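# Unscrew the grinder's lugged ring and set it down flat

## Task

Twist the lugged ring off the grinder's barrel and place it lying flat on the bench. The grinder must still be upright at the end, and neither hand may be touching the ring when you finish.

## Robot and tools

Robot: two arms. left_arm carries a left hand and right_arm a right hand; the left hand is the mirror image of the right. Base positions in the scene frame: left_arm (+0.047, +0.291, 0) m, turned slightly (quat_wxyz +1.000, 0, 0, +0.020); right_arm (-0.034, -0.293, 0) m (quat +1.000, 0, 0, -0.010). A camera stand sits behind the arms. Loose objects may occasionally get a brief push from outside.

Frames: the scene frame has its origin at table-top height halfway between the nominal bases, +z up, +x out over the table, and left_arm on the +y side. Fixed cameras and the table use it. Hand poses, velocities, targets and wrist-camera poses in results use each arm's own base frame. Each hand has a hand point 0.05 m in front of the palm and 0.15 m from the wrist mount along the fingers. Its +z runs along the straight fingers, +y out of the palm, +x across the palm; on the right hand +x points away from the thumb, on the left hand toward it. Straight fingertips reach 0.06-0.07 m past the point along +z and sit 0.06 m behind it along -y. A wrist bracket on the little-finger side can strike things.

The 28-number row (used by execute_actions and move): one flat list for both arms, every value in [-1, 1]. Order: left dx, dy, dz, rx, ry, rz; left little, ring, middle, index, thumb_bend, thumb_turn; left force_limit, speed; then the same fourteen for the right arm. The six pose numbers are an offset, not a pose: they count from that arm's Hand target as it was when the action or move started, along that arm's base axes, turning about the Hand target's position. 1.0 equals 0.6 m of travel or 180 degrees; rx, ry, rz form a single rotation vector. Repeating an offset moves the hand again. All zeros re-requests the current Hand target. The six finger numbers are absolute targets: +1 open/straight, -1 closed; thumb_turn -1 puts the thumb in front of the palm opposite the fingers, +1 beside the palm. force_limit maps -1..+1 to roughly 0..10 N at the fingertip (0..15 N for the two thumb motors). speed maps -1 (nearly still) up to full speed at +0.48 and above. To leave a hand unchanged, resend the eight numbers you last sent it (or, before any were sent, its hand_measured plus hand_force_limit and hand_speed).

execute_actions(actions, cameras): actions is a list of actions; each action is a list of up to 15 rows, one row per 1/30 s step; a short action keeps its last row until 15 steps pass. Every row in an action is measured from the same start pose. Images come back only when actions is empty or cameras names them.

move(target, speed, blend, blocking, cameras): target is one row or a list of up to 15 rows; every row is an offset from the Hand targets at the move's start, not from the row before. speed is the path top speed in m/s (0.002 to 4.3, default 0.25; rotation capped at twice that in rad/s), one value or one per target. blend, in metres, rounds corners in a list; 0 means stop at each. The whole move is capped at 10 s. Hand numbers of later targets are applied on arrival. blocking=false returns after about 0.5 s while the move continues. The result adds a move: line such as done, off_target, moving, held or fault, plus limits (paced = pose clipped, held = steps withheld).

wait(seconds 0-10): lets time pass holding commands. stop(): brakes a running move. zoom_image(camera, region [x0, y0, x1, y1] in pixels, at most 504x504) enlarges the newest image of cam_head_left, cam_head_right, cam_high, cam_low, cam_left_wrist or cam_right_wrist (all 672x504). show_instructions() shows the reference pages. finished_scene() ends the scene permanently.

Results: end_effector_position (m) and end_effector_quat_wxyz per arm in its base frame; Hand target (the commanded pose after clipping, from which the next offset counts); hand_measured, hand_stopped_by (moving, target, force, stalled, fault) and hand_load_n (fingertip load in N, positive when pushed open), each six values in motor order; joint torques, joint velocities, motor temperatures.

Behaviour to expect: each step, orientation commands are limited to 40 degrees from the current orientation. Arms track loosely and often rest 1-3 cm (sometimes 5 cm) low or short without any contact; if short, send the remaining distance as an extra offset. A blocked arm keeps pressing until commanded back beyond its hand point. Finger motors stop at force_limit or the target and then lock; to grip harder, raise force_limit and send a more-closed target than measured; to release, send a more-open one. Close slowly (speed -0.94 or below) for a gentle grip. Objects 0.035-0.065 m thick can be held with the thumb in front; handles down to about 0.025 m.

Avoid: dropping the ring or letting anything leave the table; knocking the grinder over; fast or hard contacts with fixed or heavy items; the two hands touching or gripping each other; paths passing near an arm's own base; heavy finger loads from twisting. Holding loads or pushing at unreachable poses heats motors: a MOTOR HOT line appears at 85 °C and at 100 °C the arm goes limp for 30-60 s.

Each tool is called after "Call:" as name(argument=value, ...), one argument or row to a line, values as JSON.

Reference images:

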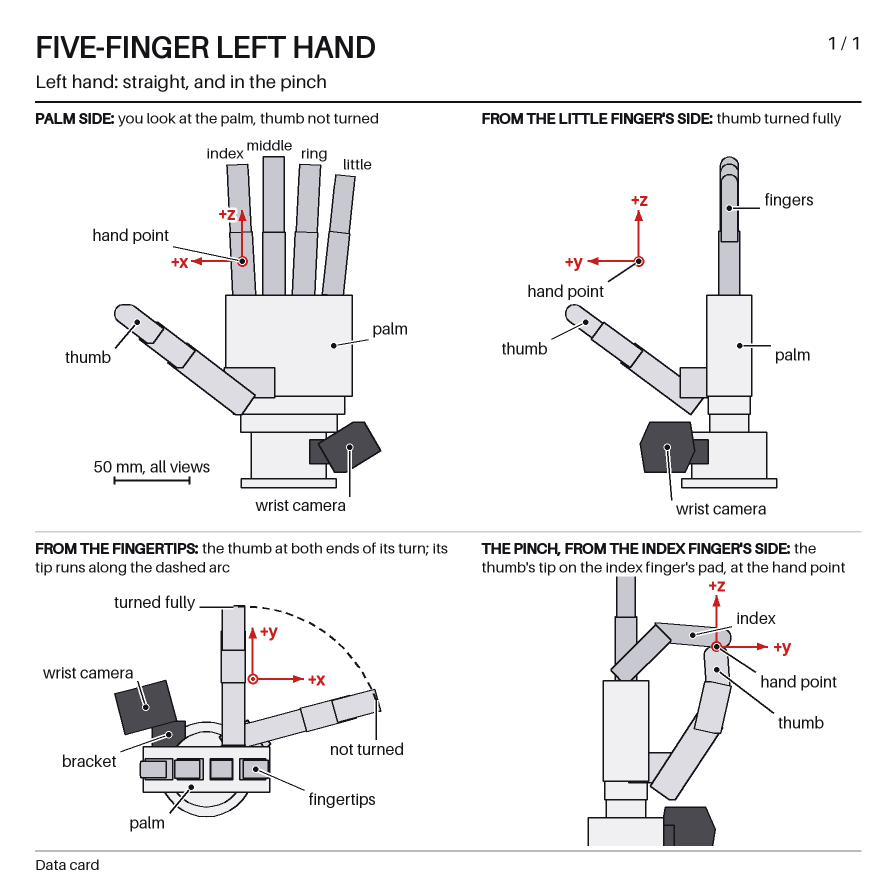

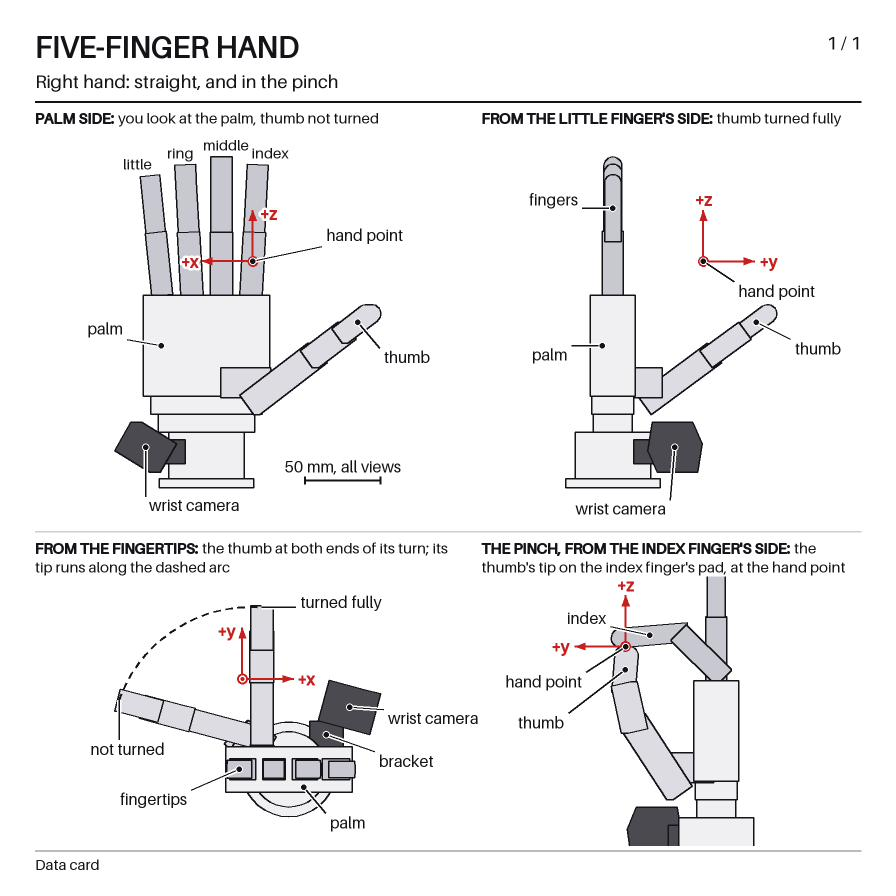

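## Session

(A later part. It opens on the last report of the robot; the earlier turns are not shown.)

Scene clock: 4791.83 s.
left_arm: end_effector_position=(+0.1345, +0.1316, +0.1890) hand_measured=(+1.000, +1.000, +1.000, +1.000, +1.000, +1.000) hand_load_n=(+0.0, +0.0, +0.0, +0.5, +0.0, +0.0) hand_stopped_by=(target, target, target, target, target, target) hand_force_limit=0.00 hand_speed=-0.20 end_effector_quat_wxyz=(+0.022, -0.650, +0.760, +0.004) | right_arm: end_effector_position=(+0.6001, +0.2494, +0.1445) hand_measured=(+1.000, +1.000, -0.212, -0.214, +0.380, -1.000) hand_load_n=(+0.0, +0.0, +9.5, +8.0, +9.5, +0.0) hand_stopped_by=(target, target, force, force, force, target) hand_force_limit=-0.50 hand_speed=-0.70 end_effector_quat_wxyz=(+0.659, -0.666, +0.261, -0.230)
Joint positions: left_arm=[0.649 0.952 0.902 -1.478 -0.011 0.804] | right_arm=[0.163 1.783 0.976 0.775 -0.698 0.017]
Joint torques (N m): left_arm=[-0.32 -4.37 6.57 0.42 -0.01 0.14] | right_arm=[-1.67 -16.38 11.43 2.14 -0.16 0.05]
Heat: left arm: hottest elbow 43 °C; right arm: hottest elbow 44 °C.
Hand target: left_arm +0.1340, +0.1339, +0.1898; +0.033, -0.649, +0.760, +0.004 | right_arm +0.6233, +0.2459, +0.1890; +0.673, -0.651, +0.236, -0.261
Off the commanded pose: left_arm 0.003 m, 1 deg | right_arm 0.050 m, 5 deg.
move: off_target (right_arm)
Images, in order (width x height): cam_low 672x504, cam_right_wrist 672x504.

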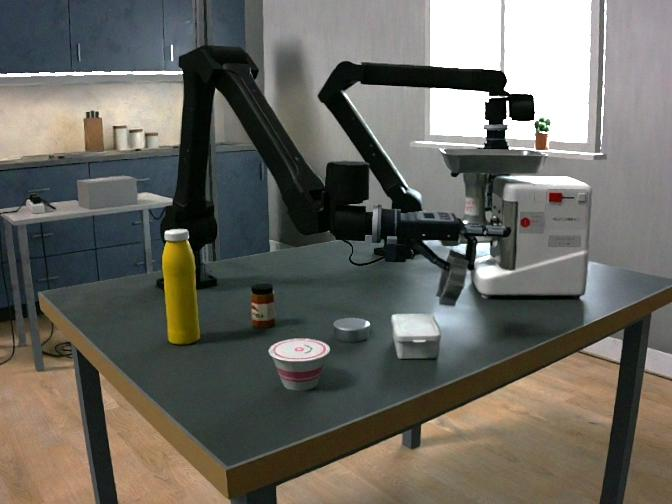

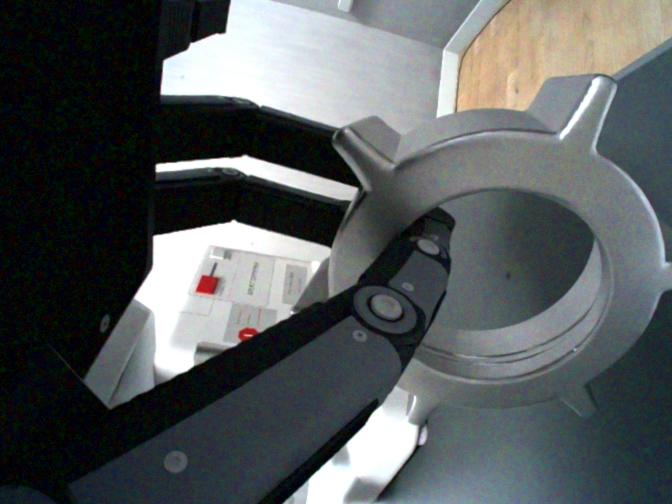

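Call:
move(
  target=[
    [0,0,0,0,0,0,1,1,1,1,1,1,0,-0.2,0,0,0,0,0,0,-0.1,-0.1,-0.25,-0.25,-0.3,-1,-0.8,-0.5],
    [0,0,0,0,0,0,1,1,1,1,1,1,0,-0.2,-0.3722,-0.1765,0.0183,-0.2538,0.2247,0,-0.1,-0.1,-0.25,-0.25,-0.3,-1,-0.8,-0.5],
  ],
  speed=0.15,
  cameras=["cam_right_wrist", "cam_low", "cam_high", "cam_head_left"],
)

Call:
zoom_image(
  camera="cam_low",
  region=[320, 180, 500, 340],
)

Scene clock: 4826.00 s.
left_arm: end_effector_position=(+0.1345, +0.1316, +0.1890) hand_measured=(+1.000, +1.000, +1.000, +1.000, +1.000, +1.000) hand_load_n=(+0.0, +0.0, +0.0, +0.0, +0.0, +0.0) hand_stopped_by=(target, target, target, target, target, target) hand_force_limit=0.00 hand_speed=-0.20 end_effector_quat_wxyz=(+0.022, -0.650, +0.760, +0.004) | right_arm: end_effector_position=(+0.3799, +0.1308, +0.1623) hand_measured=(-0.100, -0.100, -0.212, -0.214, +0.380, -1.000) hand_load_n=(+0.0, +0.0, +10.0, +8.0, +9.5, +0.0) hand_stopped_by=(target, target, force, force, force, target) hand_force_limit=-0.80 hand_speed=-0.50 end_effector_quat_wxyz=(-0.231, +0.906, -0.349, +0.062)
Joint positions: left_arm=[0.649 0.952 0.902 -1.478 -0.011 0.804] | right_arm=[0.196 1.323 1.099 -0.98 -0.321 -0.579]
Joint torques (N m): left_arm=[-0.79 -4.31 6.68 0.49 -0.01 0.12] | right_arm=[0.09 -11.16 13.83 1.02 -0.23 0.05]
Heat: left arm: hottest elbow 43 °C; right arm: hottest elbow 48 °C.
Hand target: left_arm +0.1340, +0.1339, +0.1898; +0.033, -0.649, +0.760, +0.004 | right_arm +0.3998, +0.1400, +0.1998; -0.253, +0.904, -0.330, +0.096
Off the commanded pose: left_arm 0.003 m, 1 deg | right_arm 0.044 m, 5 deg.
move: off_target (right_arm)
Images, in order (width x height): cam_head_left 672x504, cam_high 672x504, cam_low 672x504, cam_right_wrist 672x504.

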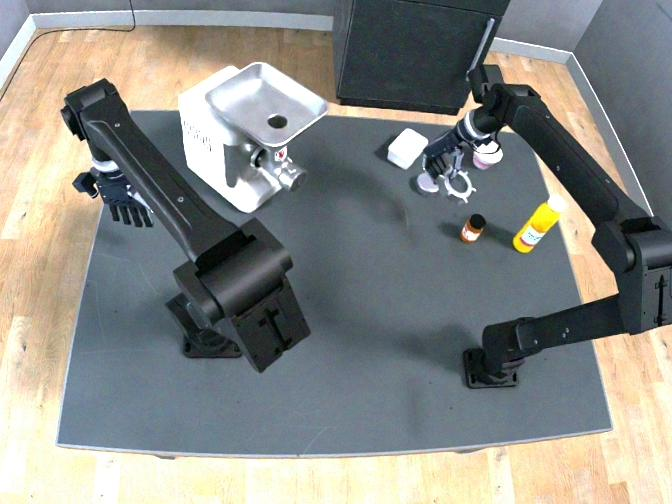

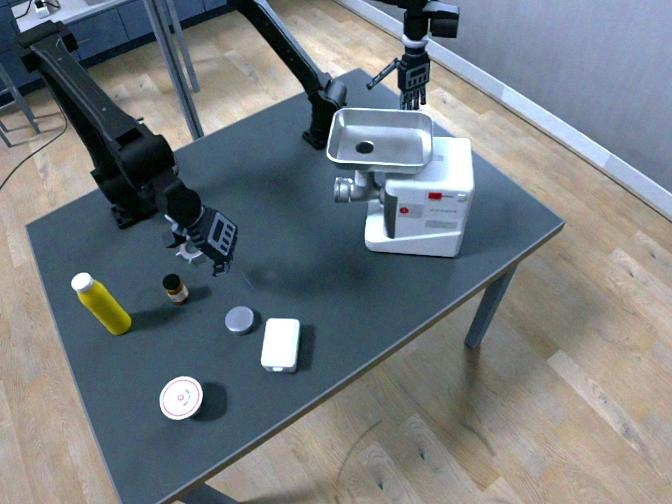

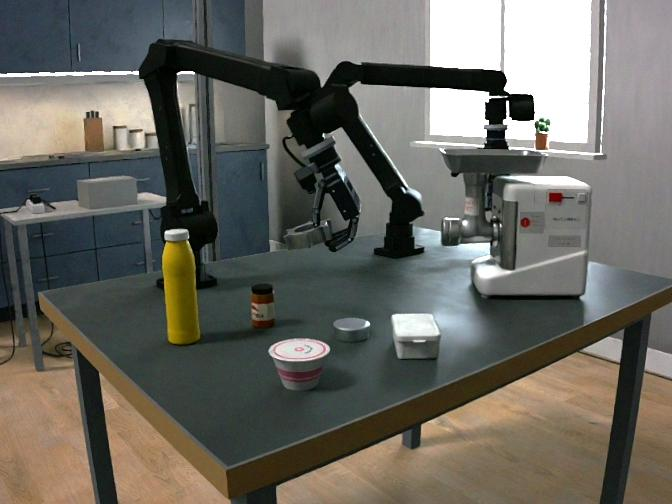

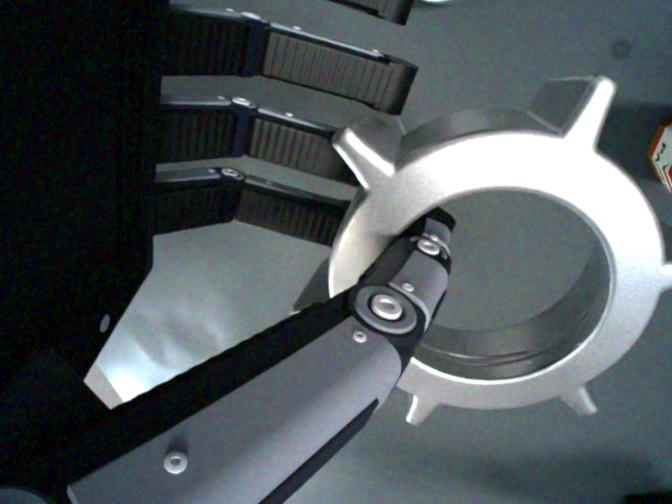

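Scaled by 2.800 from the camera's 672x504 image, which has a finer 960x720 frame.

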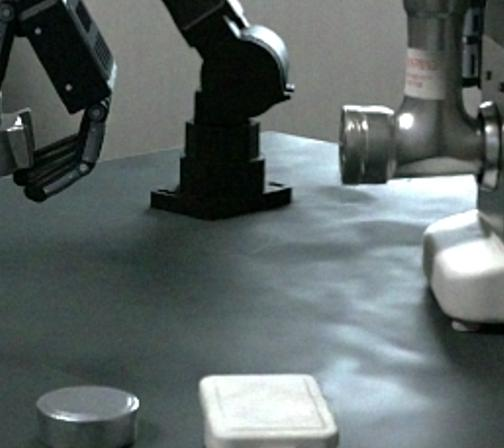

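Call:
move(
  target=[0,0,0,0,0,0,1,1,1,1,1,1,0,-0.2,0,0,-0.15,0,0,0,-0.1,-0.1,-0.25,-0.25,-0.3,-1,-0.8,-0.5],
  speed=0.1,
  cameras=["cam_low", "cam_high"],
)

Call:
zoom_image(
  camera="cam_low",
  region=[240, 180, 400, 320],
)

Call:
zoom_image(
  camera="cam_high",
  region=[140, 200, 280, 320],
)

Scene clock: 4841.00 s.
left_arm: end_effector_position=(+0.1345, +0.1316, +0.1890) hand_measured=(+1.000, +1.000, +1.000, +1.000, +1.000, +1.000) hand_load_n=(+0.0, +0.0, +0.0, +0.0, +0.0, +0.0) hand_stopped_by=(target, target, target, target, target, target) hand_force_limit=0.00 hand_speed=-0.20 end_effector_quat_wxyz=(+0.022, -0.650, +0.760, +0.004) | right_arm: end_effector_position=(+0.3971, +0.1340, +0.1074) hand_measured=(-0.100, -0.100, -0.212, -0.214, +0.380, -1.000) hand_load_n=(+0.0, +0.0, +10.0, +8.5, +9.5, +0.0) hand_stopped_by=(target, target, force, force, force, target) hand_force_limit=-0.80 hand_speed=-0.50 end_effector_quat_wxyz=(-0.247, +0.902, -0.342, +0.088)
Joint positions: left_arm=[0.649 0.952 0.902 -1.478 -0.011 0.804] | right_arm=[0.196 1.372 0.988 -0.756 -0.321 -0.58]
Joint torques (N m): left_arm=[-0.73 -4.31 6.86 0.51 0.03 0.15] | right_arm=[0.15 -10.05 7.68 2.02 -0.23 0.05]
Heat: left arm: hottest elbow 43 °C; right arm: hottest elbow 50 °C.
Hand target: left_arm +0.1340, +0.1339, +0.1898; +0.033, -0.649, +0.760, +0.004 | right_arm +0.4000, +0.1400, +0.1101; -0.253, +0.904, -0.330, +0.096
Off the commanded pose: left_arm 0.003 m, 1 deg | right_arm 0.007 m, 2 deg.
move: done
Images, in order (width x height): cam_high 672x504, cam_low 672x504.

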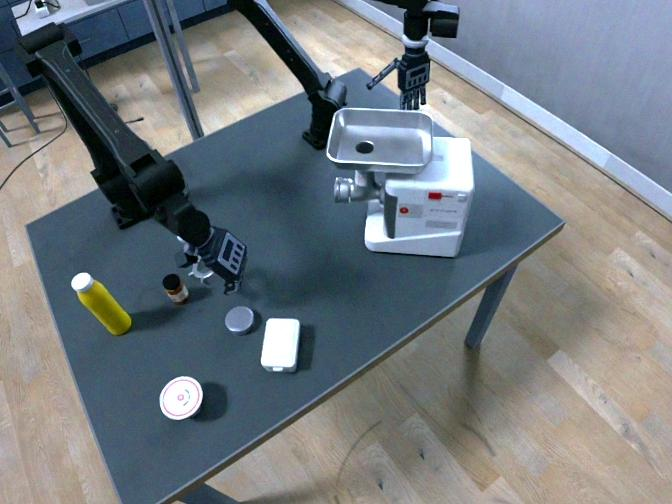

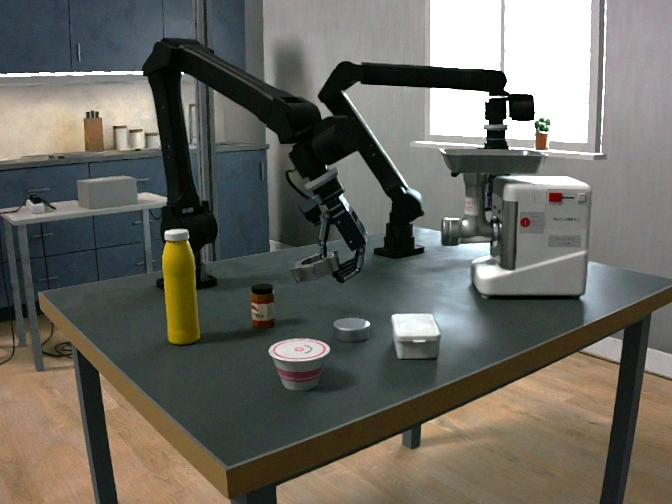

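Scaled by 3.150 from the camera's 672x504 image, which has a finer 960x720 frame.

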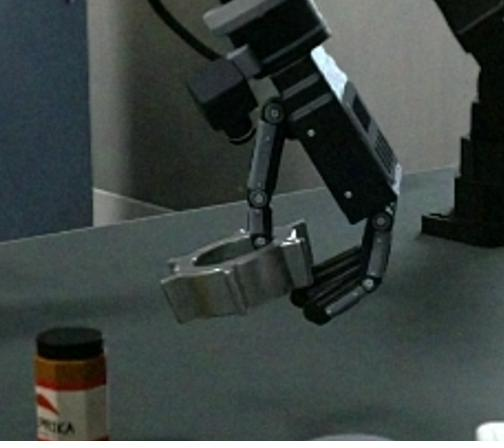

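Scaled by 3.600 from the camera's 672x504 image, which has a finer 960x720 frame.

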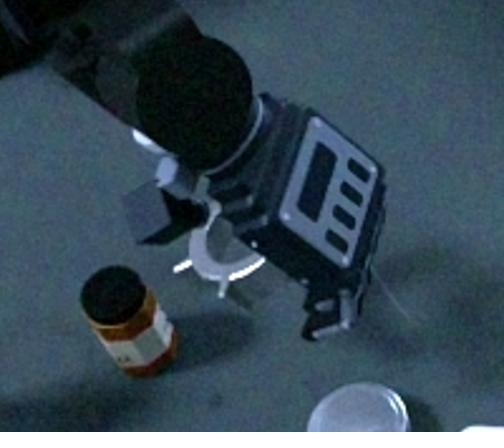

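Call:
move(
  target=[0,0,0,0,0,0,1,1,1,1,1,1,0,-0.2,0,0,-0.075,0,0,0,-0.1,-0.1,-0.25,-0.25,-0.3,-1,-0.8,-0.5],
  speed=0.06,
  cameras=["cam_low", "cam_high"],
)

Call:
zoom_image(
  camera="cam_low",
  region=[240, 200, 400, 340],
)

Call:
zoom_image(
  camera="cam_high",
  region=[140, 220, 280, 340],
)

Scene clock: 4850.93 s.
left_arm: end_effector_position=(+0.1345, +0.1316, +0.1890) hand_measured=(+1.000, +1.000, +1.000, +1.000, +1.000, +1.000) hand_load_n=(+0.0, +0.0, +0.0, +0.0, +0.0, +0.0) hand_stopped_by=(target, target, target, target, target, target) hand_force_limit=0.00 hand_speed=-0.20 end_effector_quat_wxyz=(+0.022, -0.650, +0.760, +0.004) | right_arm: end_effector_position=(+0.3974, +0.1341, +0.0636) hand_measured=(-0.100, -0.100, -0.212, -0.214, +0.380, -1.000) hand_load_n=(+0.0, +0.5, +10.0, +8.5, +9.5, +0.0) hand_stopped_by=(target, target, force, force, force, target) hand_force_limit=-0.80 hand_speed=-0.50 end_effector_quat_wxyz=(-0.248, +0.902, -0.341, +0.089)
Joint positions: left_arm=[0.649 0.952 0.902 -1.478 -0.011 0.804] | right_arm=[0.196 1.425 0.914 -0.626 -0.321 -0.58]
Joint torques (N m): left_arm=[-0.56 -4.31 6.72 0.61 0.01 0.13] | right_arm=[0.15 -10.05 7.17 2.09 -0.23 0.04]
Heat: left arm: hottest elbow 43 °C; right arm: hottest elbow 48 °C.
Hand target: left_arm +0.1340, +0.1339, +0.1898; +0.033, -0.649, +0.760, +0.004 | right_arm +0.3999, +0.1400, +0.0650; -0.253, +0.904, -0.330, +0.096
Off the commanded pose: left_arm 0.003 m, 1 deg | right_arm 0.007 m, 2 deg.
move: done
Images, in order (width x height): cam_high 672x504, cam_low 672x504.

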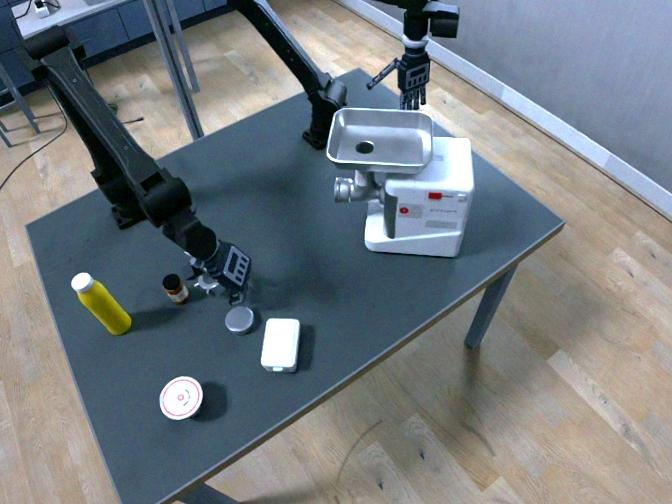

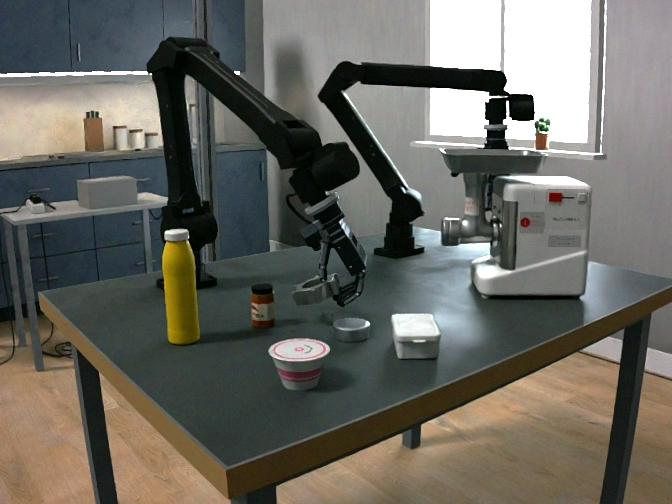

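Scaled by 3.150 from the camera's 672x504 image, which has a finer 960x720 frame.

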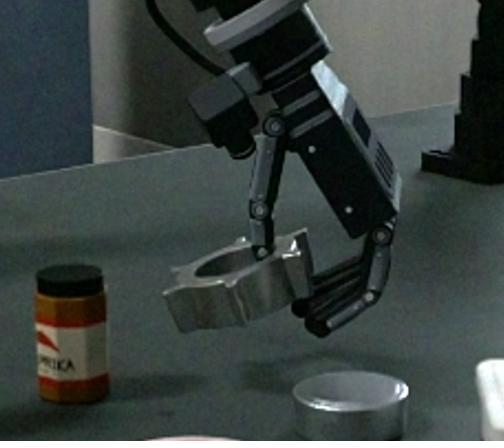

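Scaled by 3.600 from the camera's 672x504 image, which has a finer 960x720 frame.

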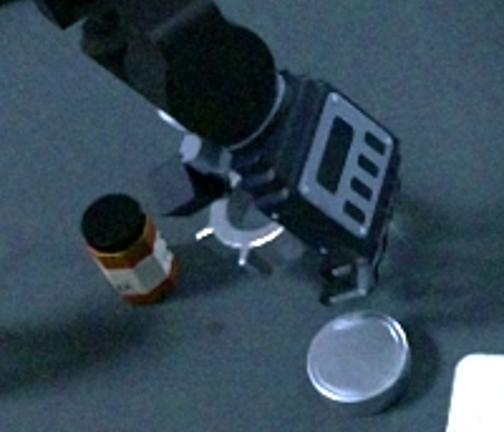

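Call:
move(
  target=[0,0,0,0,0,0,1,1,1,1,1,1,0,-0.2,0,0,-0.033,0,0,0,-0.1,-0.1,-0.25,-0.25,-0.3,-1,-0.8,-0.5],
  speed=0.04,
  cameras=["cam_low", "cam_head_left"],
)

Call:
zoom_image(
  camera="cam_low",
  region=[270, 240, 390, 345],
)

Scene clock: 4858.93 s.
left_arm: end_effector_position=(+0.1345, +0.1316, +0.1890) hand_measured=(+1.000, +1.000, +1.000, +1.000, +1.000, +1.000) hand_load_n=(+0.0, +0.0, +0.0, +0.0, +0.0, +0.5) hand_stopped_by=(target, target, target, target, target, target) hand_force_limit=0.00 hand_speed=-0.20 end_effector_quat_wxyz=(+0.022, -0.650, +0.760, +0.004) | right_arm: end_effector_position=(+0.3975, +0.1341, +0.0440) hand_measured=(-0.100, -0.100, -0.212, -0.214, +0.380, -1.000) hand_load_n=(+0.0, +0.0, +10.0, +8.0, +9.0, +0.5) hand_stopped_by=(target, target, force, force, force, target) hand_force_limit=-0.80 hand_speed=-0.50 end_effector_quat_wxyz=(-0.248, +0.902, -0.341, +0.089)
Joint positions: left_arm=[0.649 0.952 0.902 -1.478 -0.011 0.804] | right_arm=[0.196 1.455 0.886 -0.567 -0.321 -0.58]
Joint torques (N m): left_arm=[-0.32 -4.07 6.78 0.59 0 0.19] | right_arm=[0.15 -10.23 6.91 1.95 -0.23 0.04]
Heat: left arm: hottest elbow 43 °C; right arm: hottest elbow 46 °C.
Hand target: left_arm +0.1340, +0.1339, +0.1898; +0.033, -0.649, +0.760, +0.004 | right_arm +0.3999, +0.1400, +0.0451; -0.253, +0.904, -0.330, +0.096
Off the commanded pose: left_arm 0.003 m, 1 deg | right_arm 0.006 m, 2 deg.
move: done
Images, in order (width x height): cam_head_left 672x504, cam_low 672x504.

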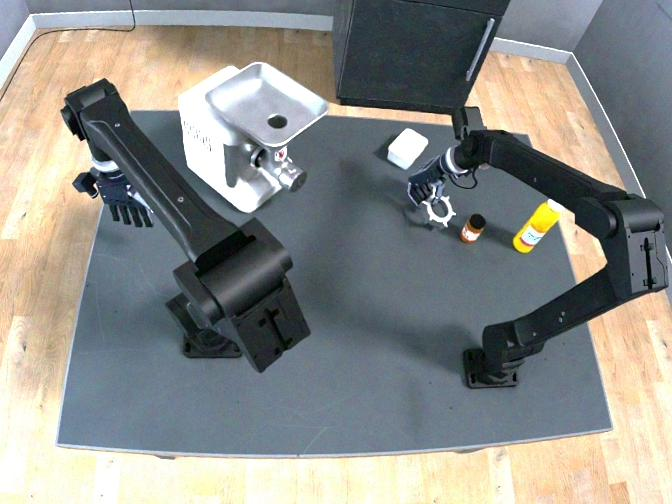

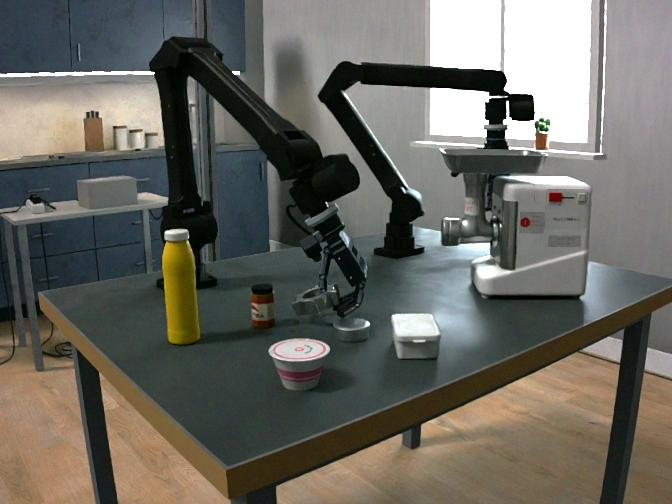

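Scaled by 4.200 from the camera's 672x504 image, which has a finer 960x720 frame.

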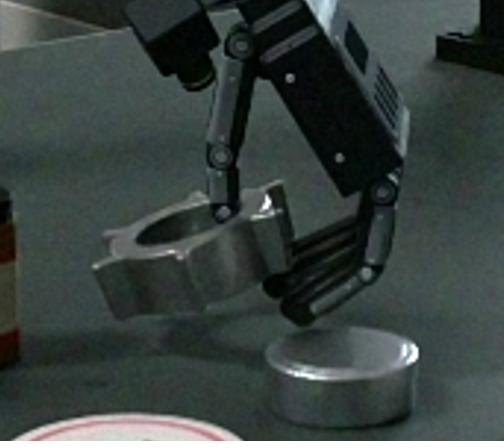

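Call:
move(
  target=[0,0,0,0,0,0,1,1,1,1,1,1,0,-0.2,0,0,-0.02,0,0,0,-0.1,-0.1,-0.25,-0.25,-0.3,-1,-0.8,-0.5],
  speed=0.03,
  cameras=["cam_low", "cam_right_wrist"],
)

Call:
zoom_image(
  camera="cam_low",
  region=[270, 240, 390, 345],
)

Scene clock: 4866.40 s.
left_arm: end_effector_position=(+0.1345, +0.1316, +0.1890) hand_measured=(+1.000, +1.000, +1.000, +1.000, +1.000, +1.000) hand_load_n=(+0.0, +0.5, +0.0, +0.0, +0.0, +0.0) hand_stopped_by=(target, target, target, target, target, target) hand_force_limit=0.00 hand_speed=-0.20 end_effector_quat_wxyz=(+0.022, -0.650, +0.760, +0.004) | right_arm: end_effector_position=(+0.4018, +0.1351, +0.0395) hand_measured=(-0.100, -0.100, -0.212, -0.214, +0.380, -1.000) hand_load_n=(-2.0, +0.0, +10.0, +8.0, +9.5, +0.0) hand_stopped_by=(target, target, force, force, force, target) hand_force_limit=-0.80 hand_speed=-0.50 end_effector_quat_wxyz=(-0.253, +0.901, -0.338, +0.098)
Joint positions: left_arm=[0.649 0.952 0.902 -1.478 -0.011 0.804] | right_arm=[0.197 1.462 0.876 -0.53 -0.321 -0.581]
Joint torques (N m): left_arm=[-0.15 -4.31 6.68 0.5 0.02 0.15] | right_arm=[0.09 -9.29 6.3 2.07 -0.22 0.05]
Heat: left arm: hottest elbow 43 °C; right arm: hottest elbow 45 °C.
Hand target: left_arm +0.1340, +0.1339, +0.1898; +0.033, -0.649, +0.760, +0.004 | right_arm +0.4001, +0.1400, +0.0333; -0.253, +0.904, -0.330, +0.096
Off the commanded pose: left_arm 0.003 m, 1 deg | right_arm 0.008 m, 1 deg.
move: done
Images, in order (width x height): cam_low 672x504, cam_right_wrist 672x504.

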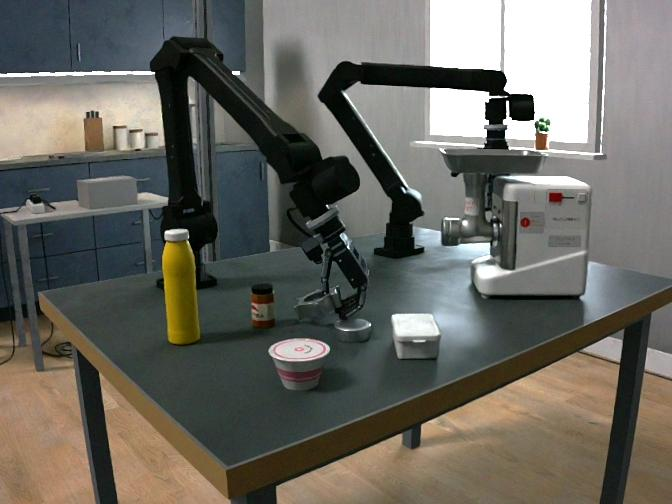

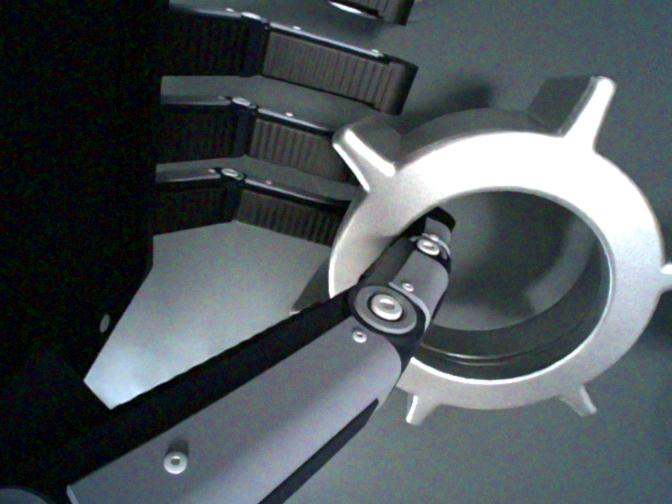

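Scaled by 4.200 from the camera's 672x504 image, which has a finer 960x720 frame.

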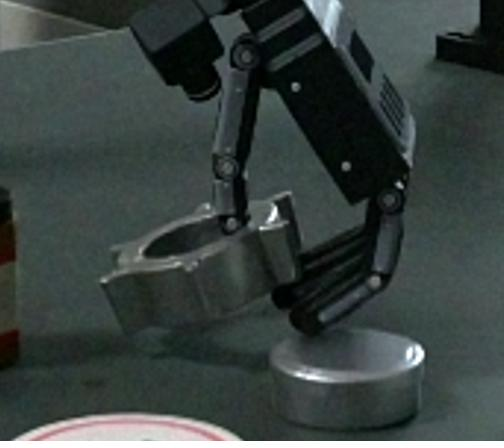

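Call:
move(
  target=[
    [0,0,0,0,0,0,1,1,1,1,1,1,0,-0.2,-0.01,0,0.035,0,0,0,-0.1,-0.1,-0.25,-0.25,-0.3,-1,-0.8,-0.5],
    [0,0,0,0,0,0,1,1,1,1,1,1,0,-0.2,-0.03,0.09,0.035,0,0,0,-0.1,-0.1,-0.25,-0.25,-0.3,-1,-0.8,-0.5],
    [0,0,0,0,0,0,1,1,1,1,1,1,0,-0.2,-0.03,0.09,-0.01,0,0,0,-0.1,-0.1,-0.25,-0.25,-0.3,-1,-0.8,-0.5],
  ],
  speed=[0.06,0.1,0.04],
  blend=[0.005,0.005,0],
  cameras=["cam_low", "cam_head_left"],
)

Call:
zoom_image(
  camera="cam_low",
  region=[270, 230, 390, 335],
)

Scene clock: 4884.67 s.
left_arm: end_effector_position=(+0.1345, +0.1316, +0.1890) hand_measured=(+1.000, +1.000, +1.000, +1.000, +1.000, +1.000) hand_load_n=(+0.0, +0.0, +0.0, +0.0, +0.0, +0.0) hand_stopped_by=(target, target, target, target, target, target) hand_force_limit=0.00 hand_speed=-0.20 end_effector_quat_wxyz=(+0.022, -0.650, +0.760, +0.004) | right_arm: end_effector_position=(+0.3798, +0.1877, +0.0260) hand_measured=(-0.100, -0.100, -0.212, -0.214, +0.380, -1.000) hand_load_n=(+0.0, +0.0, +10.0, +8.5, +7.5, +0.5) hand_stopped_by=(target, target, force, force, force, target) hand_force_limit=-0.80 hand_speed=-0.50 end_effector_quat_wxyz=(-0.246, +0.906, -0.334, +0.091)
Joint positions: left_arm=[0.649 0.952 0.902 -1.478 -0.011 0.804] | right_arm=[0.342 1.475 0.848 -0.474 -0.255 -0.461]
Joint torques (N m): left_arm=[-0.5 -4.07 6.69 0.49 0 0.12] | right_arm=[-0.03 -10.34 6.63 2.13 -0.2 0.2]
Heat: left arm: hottest elbow 43 °C; right arm: hottest elbow 43 °C.
Hand target: left_arm +0.1340, +0.1339, +0.1898; +0.033, -0.649, +0.760, +0.004 | right_arm +0.3820, +0.1939, +0.0271; -0.253, +0.904, -0.330, +0.096
Off the commanded pose: left_arm 0.003 m, 1 deg | right_arm 0.007 m, 1 deg.
move: done
Images, in order (width x height): cam_head_left 672x504, cam_low 672x504.

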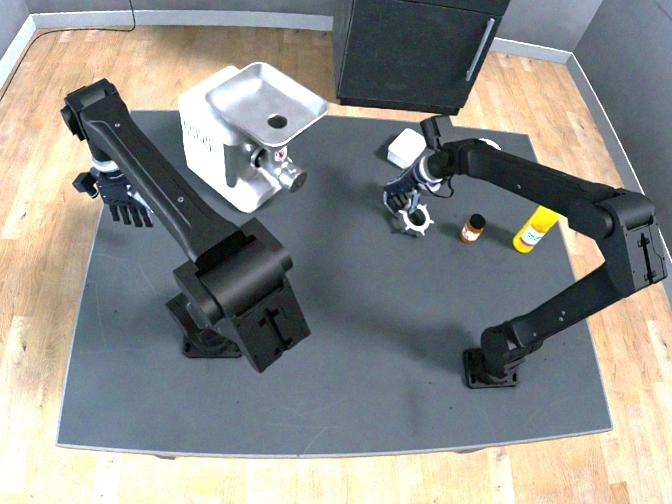

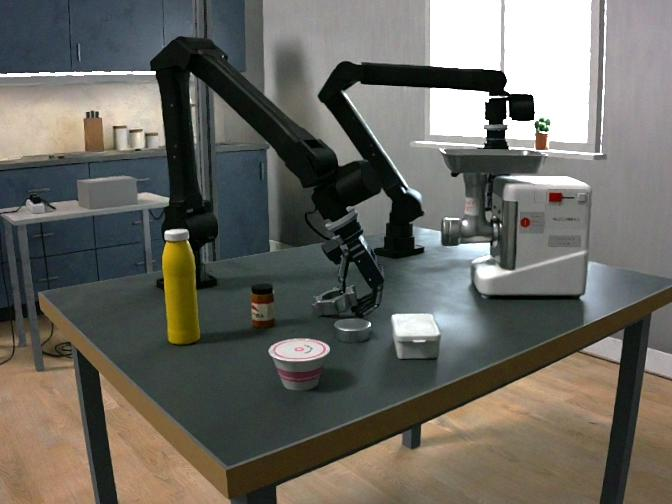

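Scaled by 4.200 from the camera's 672x504 image, which has a finer 960x720 frame.

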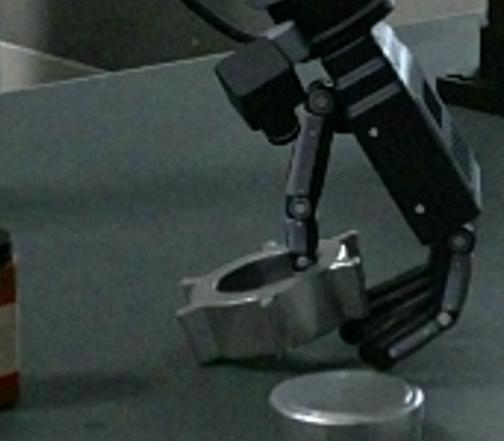

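Call:
move(
  target=[0,0,0,0,0,0,1,1,1,1,1,1,0,-0.2,0,0,-0.015,0,0,0,-0.1,-0.1,-0.25,-0.25,-0.3,-1,-0.8,-0.5],
  speed=0.03,
  cameras=["cam_low"],
)

Call:
zoom_image(
  camera="cam_low",
  region=[300, 260, 390, 335],
)

Scene clock: 4891.80 s.
left_arm: end_effector_position=(+0.1345, +0.1316, +0.1890) hand_measured=(+1.000, +1.000, +1.000, +1.000, +1.000, +1.000) hand_load_n=(+0.0, +0.0, +0.0, +0.0, +0.0, +0.0) hand_stopped_by=(target, target, target, target, target, target) hand_force_limit=0.00 hand_speed=-0.20 end_effector_quat_wxyz=(+0.022, -0.650, +0.760, +0.004) | right_arm: end_effector_position=(+0.3826, +0.1888, +0.0251) hand_measured=(-0.100, -0.100, -0.212, -0.214, +0.378, -1.000) hand_load_n=(+0.0, +0.0, +10.5, +8.5, +3.5, -0.5) hand_stopped_by=(target, target, force, force, force, target) hand_force_limit=-0.80 hand_speed=-0.50 end_effector_quat_wxyz=(-0.251, +0.904, -0.334, +0.096)
Joint positions: left_arm=[0.649 0.952 0.902 -1.478 -0.011 0.804] | right_arm=[0.342 1.475 0.843 -0.453 -0.255 -0.458]
Joint torques (N m): left_arm=[-0.32 -4.37 6.71 0.54 -0.01 0.11] | right_arm=[-0.03 -9.05 6.09 2.54 -0.21 0.15]
Heat: left arm: hottest elbow 43 °C; right arm: hottest elbow 42 °C.
Hand target: left_arm +0.1340, +0.1339, +0.1898; +0.033, -0.649, +0.760, +0.004 | right_arm +0.3820, +0.1939, +0.0181; -0.253, +0.904, -0.330, +0.096
Off the commanded pose: left_arm 0.003 m, 1 deg | right_arm 0.009 m, 0 deg.
move: done
Images, in order (width x height): cam_low 672x504.

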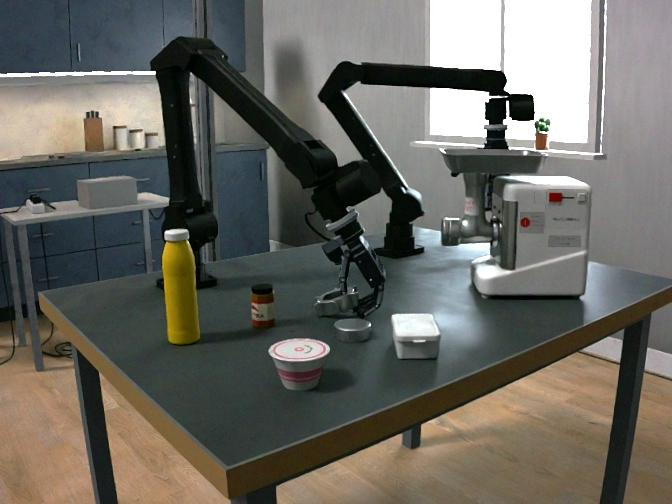

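Scaled by 5.600 from the camera's 672x504 image, which has a finer 960x720 frame.

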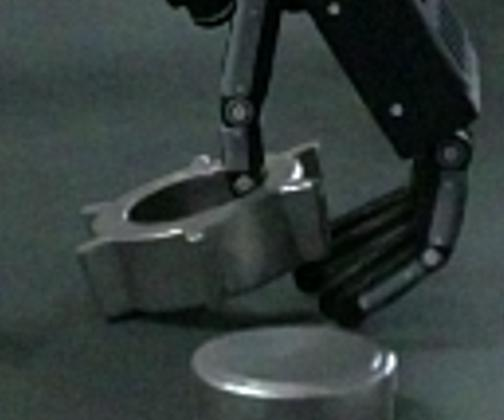

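Call:
move(
  target=[
    [0,0,0,0,0,0,1,1,1,1,1,1,0,-0.2,0,0,0,0,0,0,-0.1,-0.1,-0.25,-0.25,1,-1,-0.8,-0.6],
    [0,0,0,0,0,0,1,1,1,1,1,1,0,-0.2,0,0,0,0,0,0,-0.1,-0.1,-0.25,-0.25,1,0.6,-0.8,-0.3],
  ],
  speed=0.05,
  cameras=["cam_low", "cam_right_wrist"],
)

Call:
zoom_image(
  camera="cam_low",
  region=[300, 260, 390, 335],
)

Scene clock: 4918.60 s.
left_arm: end_effector_position=(+0.1345, +0.1316, +0.1890) hand_measured=(+1.000, +1.000, +1.000, +1.000, +1.000, +1.000) hand_load_n=(+0.0, +0.0, +0.0, +0.5, +0.0, +0.0) hand_stopped_by=(target, target, target, target, target, target) hand_force_limit=0.00 hand_speed=-0.20 end_effector_quat_wxyz=(+0.022, -0.650, +0.760, +0.004) | right_arm: end_effector_position=(+0.3837, +0.1892, +0.0207) hand_measured=(-0.100, -0.100, -0.212, -0.214, +1.000, +0.600) hand_load_n=(+0.0, -0.5, +0.0, +0.0, +0.0, -0.5) hand_stopped_by=(target, target, force, force, target, target) hand_force_limit=-0.80 hand_speed=-0.30 end_effector_quat_wxyz=(-0.251, +0.904, -0.334, +0.096)
Joint positions: left_arm=[0.649 0.952 0.902 -1.478 -0.011 0.804] | right_arm=[0.342 1.486 0.84 -0.439 -0.255 -0.458]
Joint torques (N m): left_arm=[-0.44 -3.9 6.63 0.61 0 0.13] | right_arm=[-0.03 -9.93 6.26 1.95 -0.23 0.15]
Motor temperatures (°C): left_arm=[28 29 43 27 24 27] | right_arm=[29 31 40 27 28 27]
Heat: left arm: hottest elbow 43 °C; right arm: hottest elbow 40 °C.
Hand target: left_arm +0.1340, +0.1339, +0.1898; +0.033, -0.649, +0.760, +0.004 | right_arm +0.3820, +0.1939, +0.0182; -0.253, +0.904, -0.330, +0.096
Off the commanded pose: left_arm 0.003 m, 1 deg | right_arm 0.006 m, 0 deg.
move: done
Images, in order (width x height): cam_low 672x504, cam_right_wrist 672x504.

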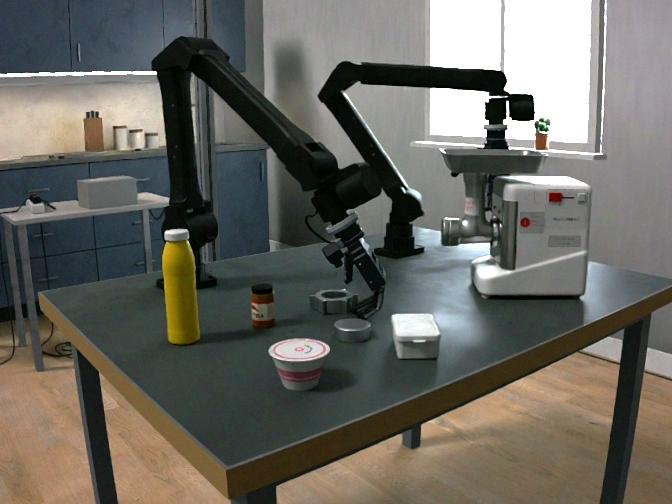

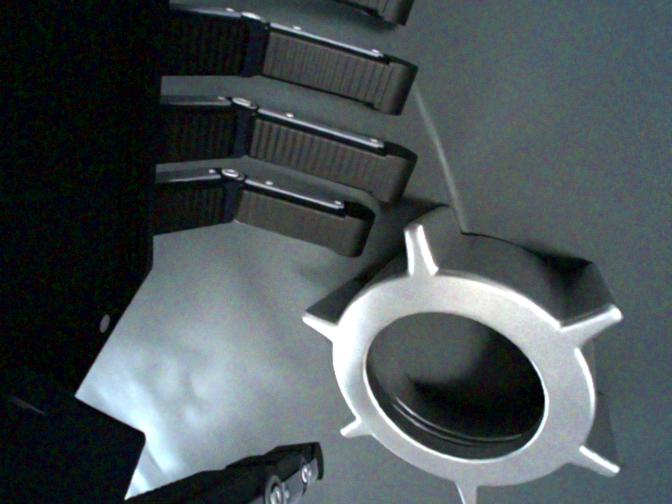

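Scaled by 5.600 from the camera's 672x504 image, which has a finer 960x720 frame.

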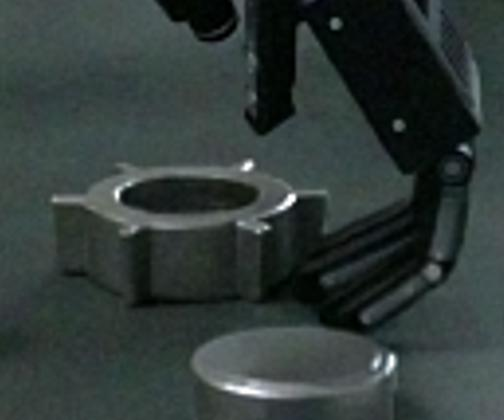

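Call:
move(
  target=[
    [0,0,0,0,0,0,1,1,1,1,1,1,0,-0.2,0.055,0.062,0.03,0,0,0,-0.1,-0.1,-0.25,-0.25,1,0.6,-0.8,-0.3],
    [0,0,0,0,0,0,1,1,1,1,1,1,0,-0.2,0.055,0.062,0.25,0,0,0,-0.1,-0.1,-0.25,-0.25,1,0.6,-0.8,-0.3],
    [0,0,0,0,0,0,1,1,1,1,1,1,0,-0.2,-0.05,-0.2,0.3,0,0,0,-0.1,-0.1,-0.25,-0.25,1,0.6,-0.8,-0.3],
  ],
  speed=[0.06,0.12,0.2],
  blend=[0.003,0.03,0],
  cameras=["all"],
)

Call:
zoom_image(
  camera="cam_low",
  region=[290, 250, 390, 335],
)

Call:
zoom_image(
  camera="cam_high",
  region=[160, 220, 280, 320],
)

Scene clock: 4929.67 s.
left_arm: end_effector_position=(+0.1345, +0.1316, +0.1890) hand_measured=(+1.000, +1.000, +1.000, +1.000, +1.000, +1.000) hand_load_n=(+0.0, +0.0, -0.5, +0.0, +0.0, +0.5) hand_stopped_by=(target, target, target, target, target, target) hand_force_limit=0.00 hand_speed=-0.20 end_effector_quat_wxyz=(+0.022, -0.650, +0.760, +0.004) | right_arm: end_effector_position=(+0.3543, +0.0782, +0.1961) hand_measured=(-0.100, -0.100, -0.212, -0.214, +1.000, +0.600) hand_load_n=(+0.0, +0.0, +0.0, +0.0, +0.0, +0.0) hand_stopped_by=(target, target, force, force, target, target) hand_force_limit=-0.80 hand_speed=-0.30 end_effector_quat_wxyz=(-0.252, +0.905, -0.330, +0.094)
Joint positions: left_arm=[0.649 0.952 0.902 -1.478 -0.011 0.804] | right_arm=[0.062 1.174 1.058 -1.056 -0.382 -0.732]
Joint torques (N m): left_arm=[-0.91 -4.19 6.72 0.44 0 0.14] | right_arm=[-1.67 -8.12 7.9 1.01 -0.42 0.01]
Heat: left arm: hottest elbow 43 °C; right arm: hottest elbow 40 °C.
Hand target: left_arm +0.1340, +0.1339, +0.1898; +0.033, -0.649, +0.760, +0.004 | right_arm +0.3520, +0.0739, +0.1982; -0.253, +0.904, -0.330, +0.096
Off the commanded pose: left_arm 0.003 m, 1 deg | right_arm 0.005 m, 0 deg.
move: done

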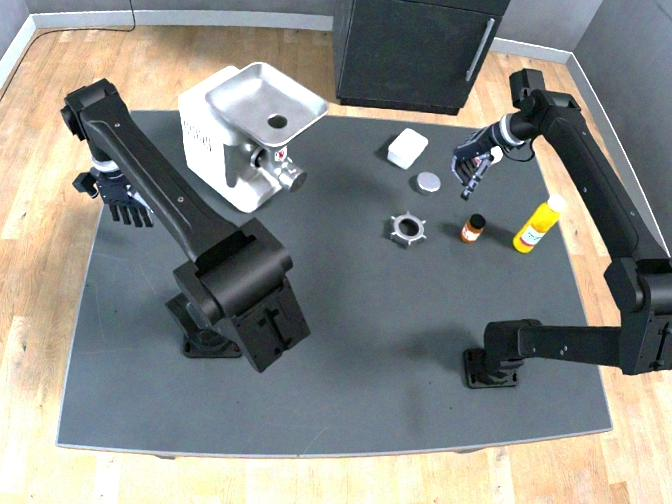

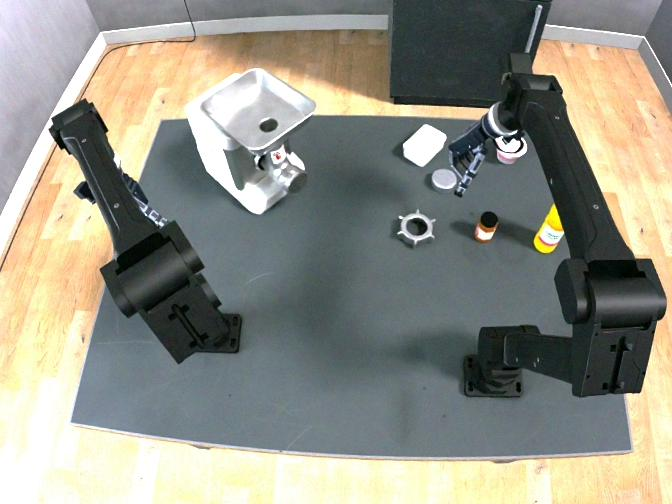

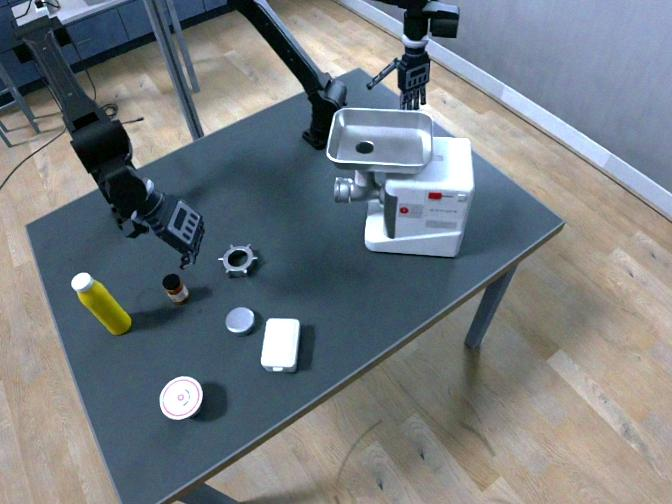

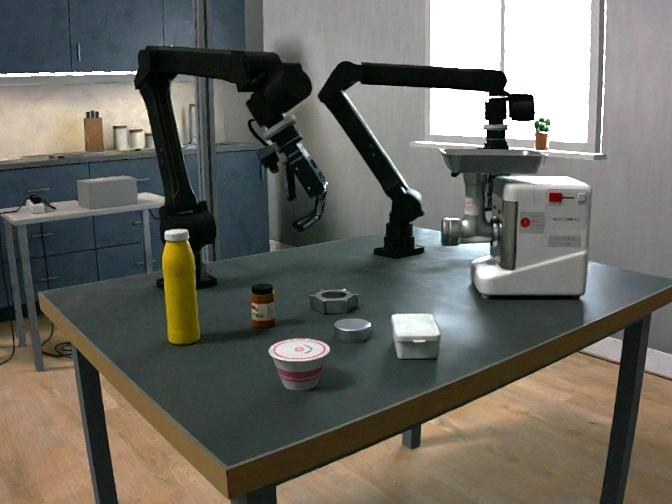

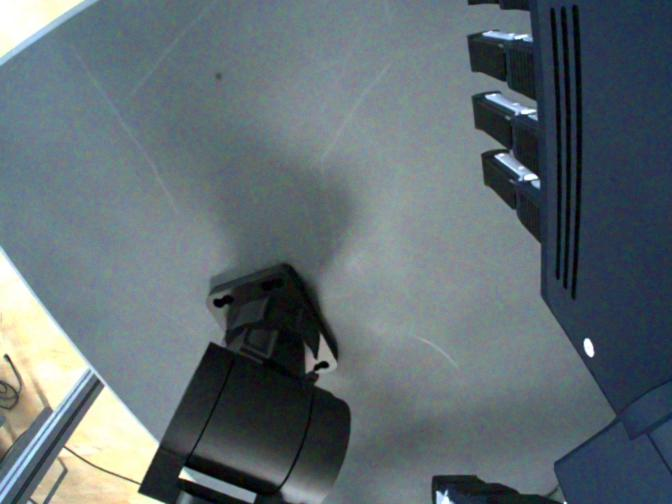

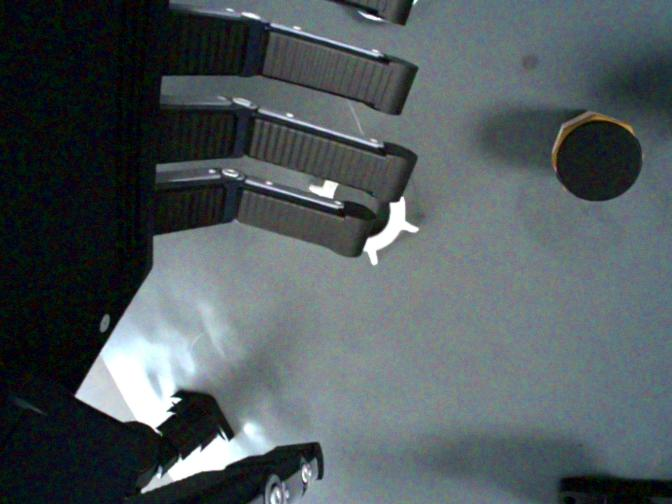

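Scaled by 5.040 from the camera's 672x504 image, which has a finer 960x720 frame.

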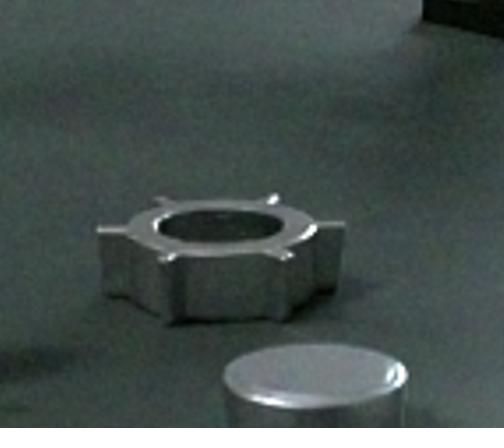

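Scaled by 4.200 from the camera's 672x504 image, which has a finer 960x720 frame.

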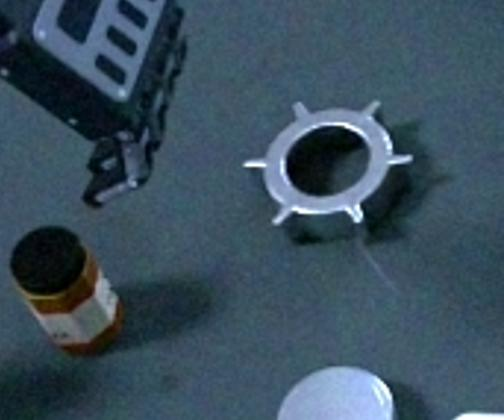

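Call:
finished_scene(
)

The scene is finished: the task was done.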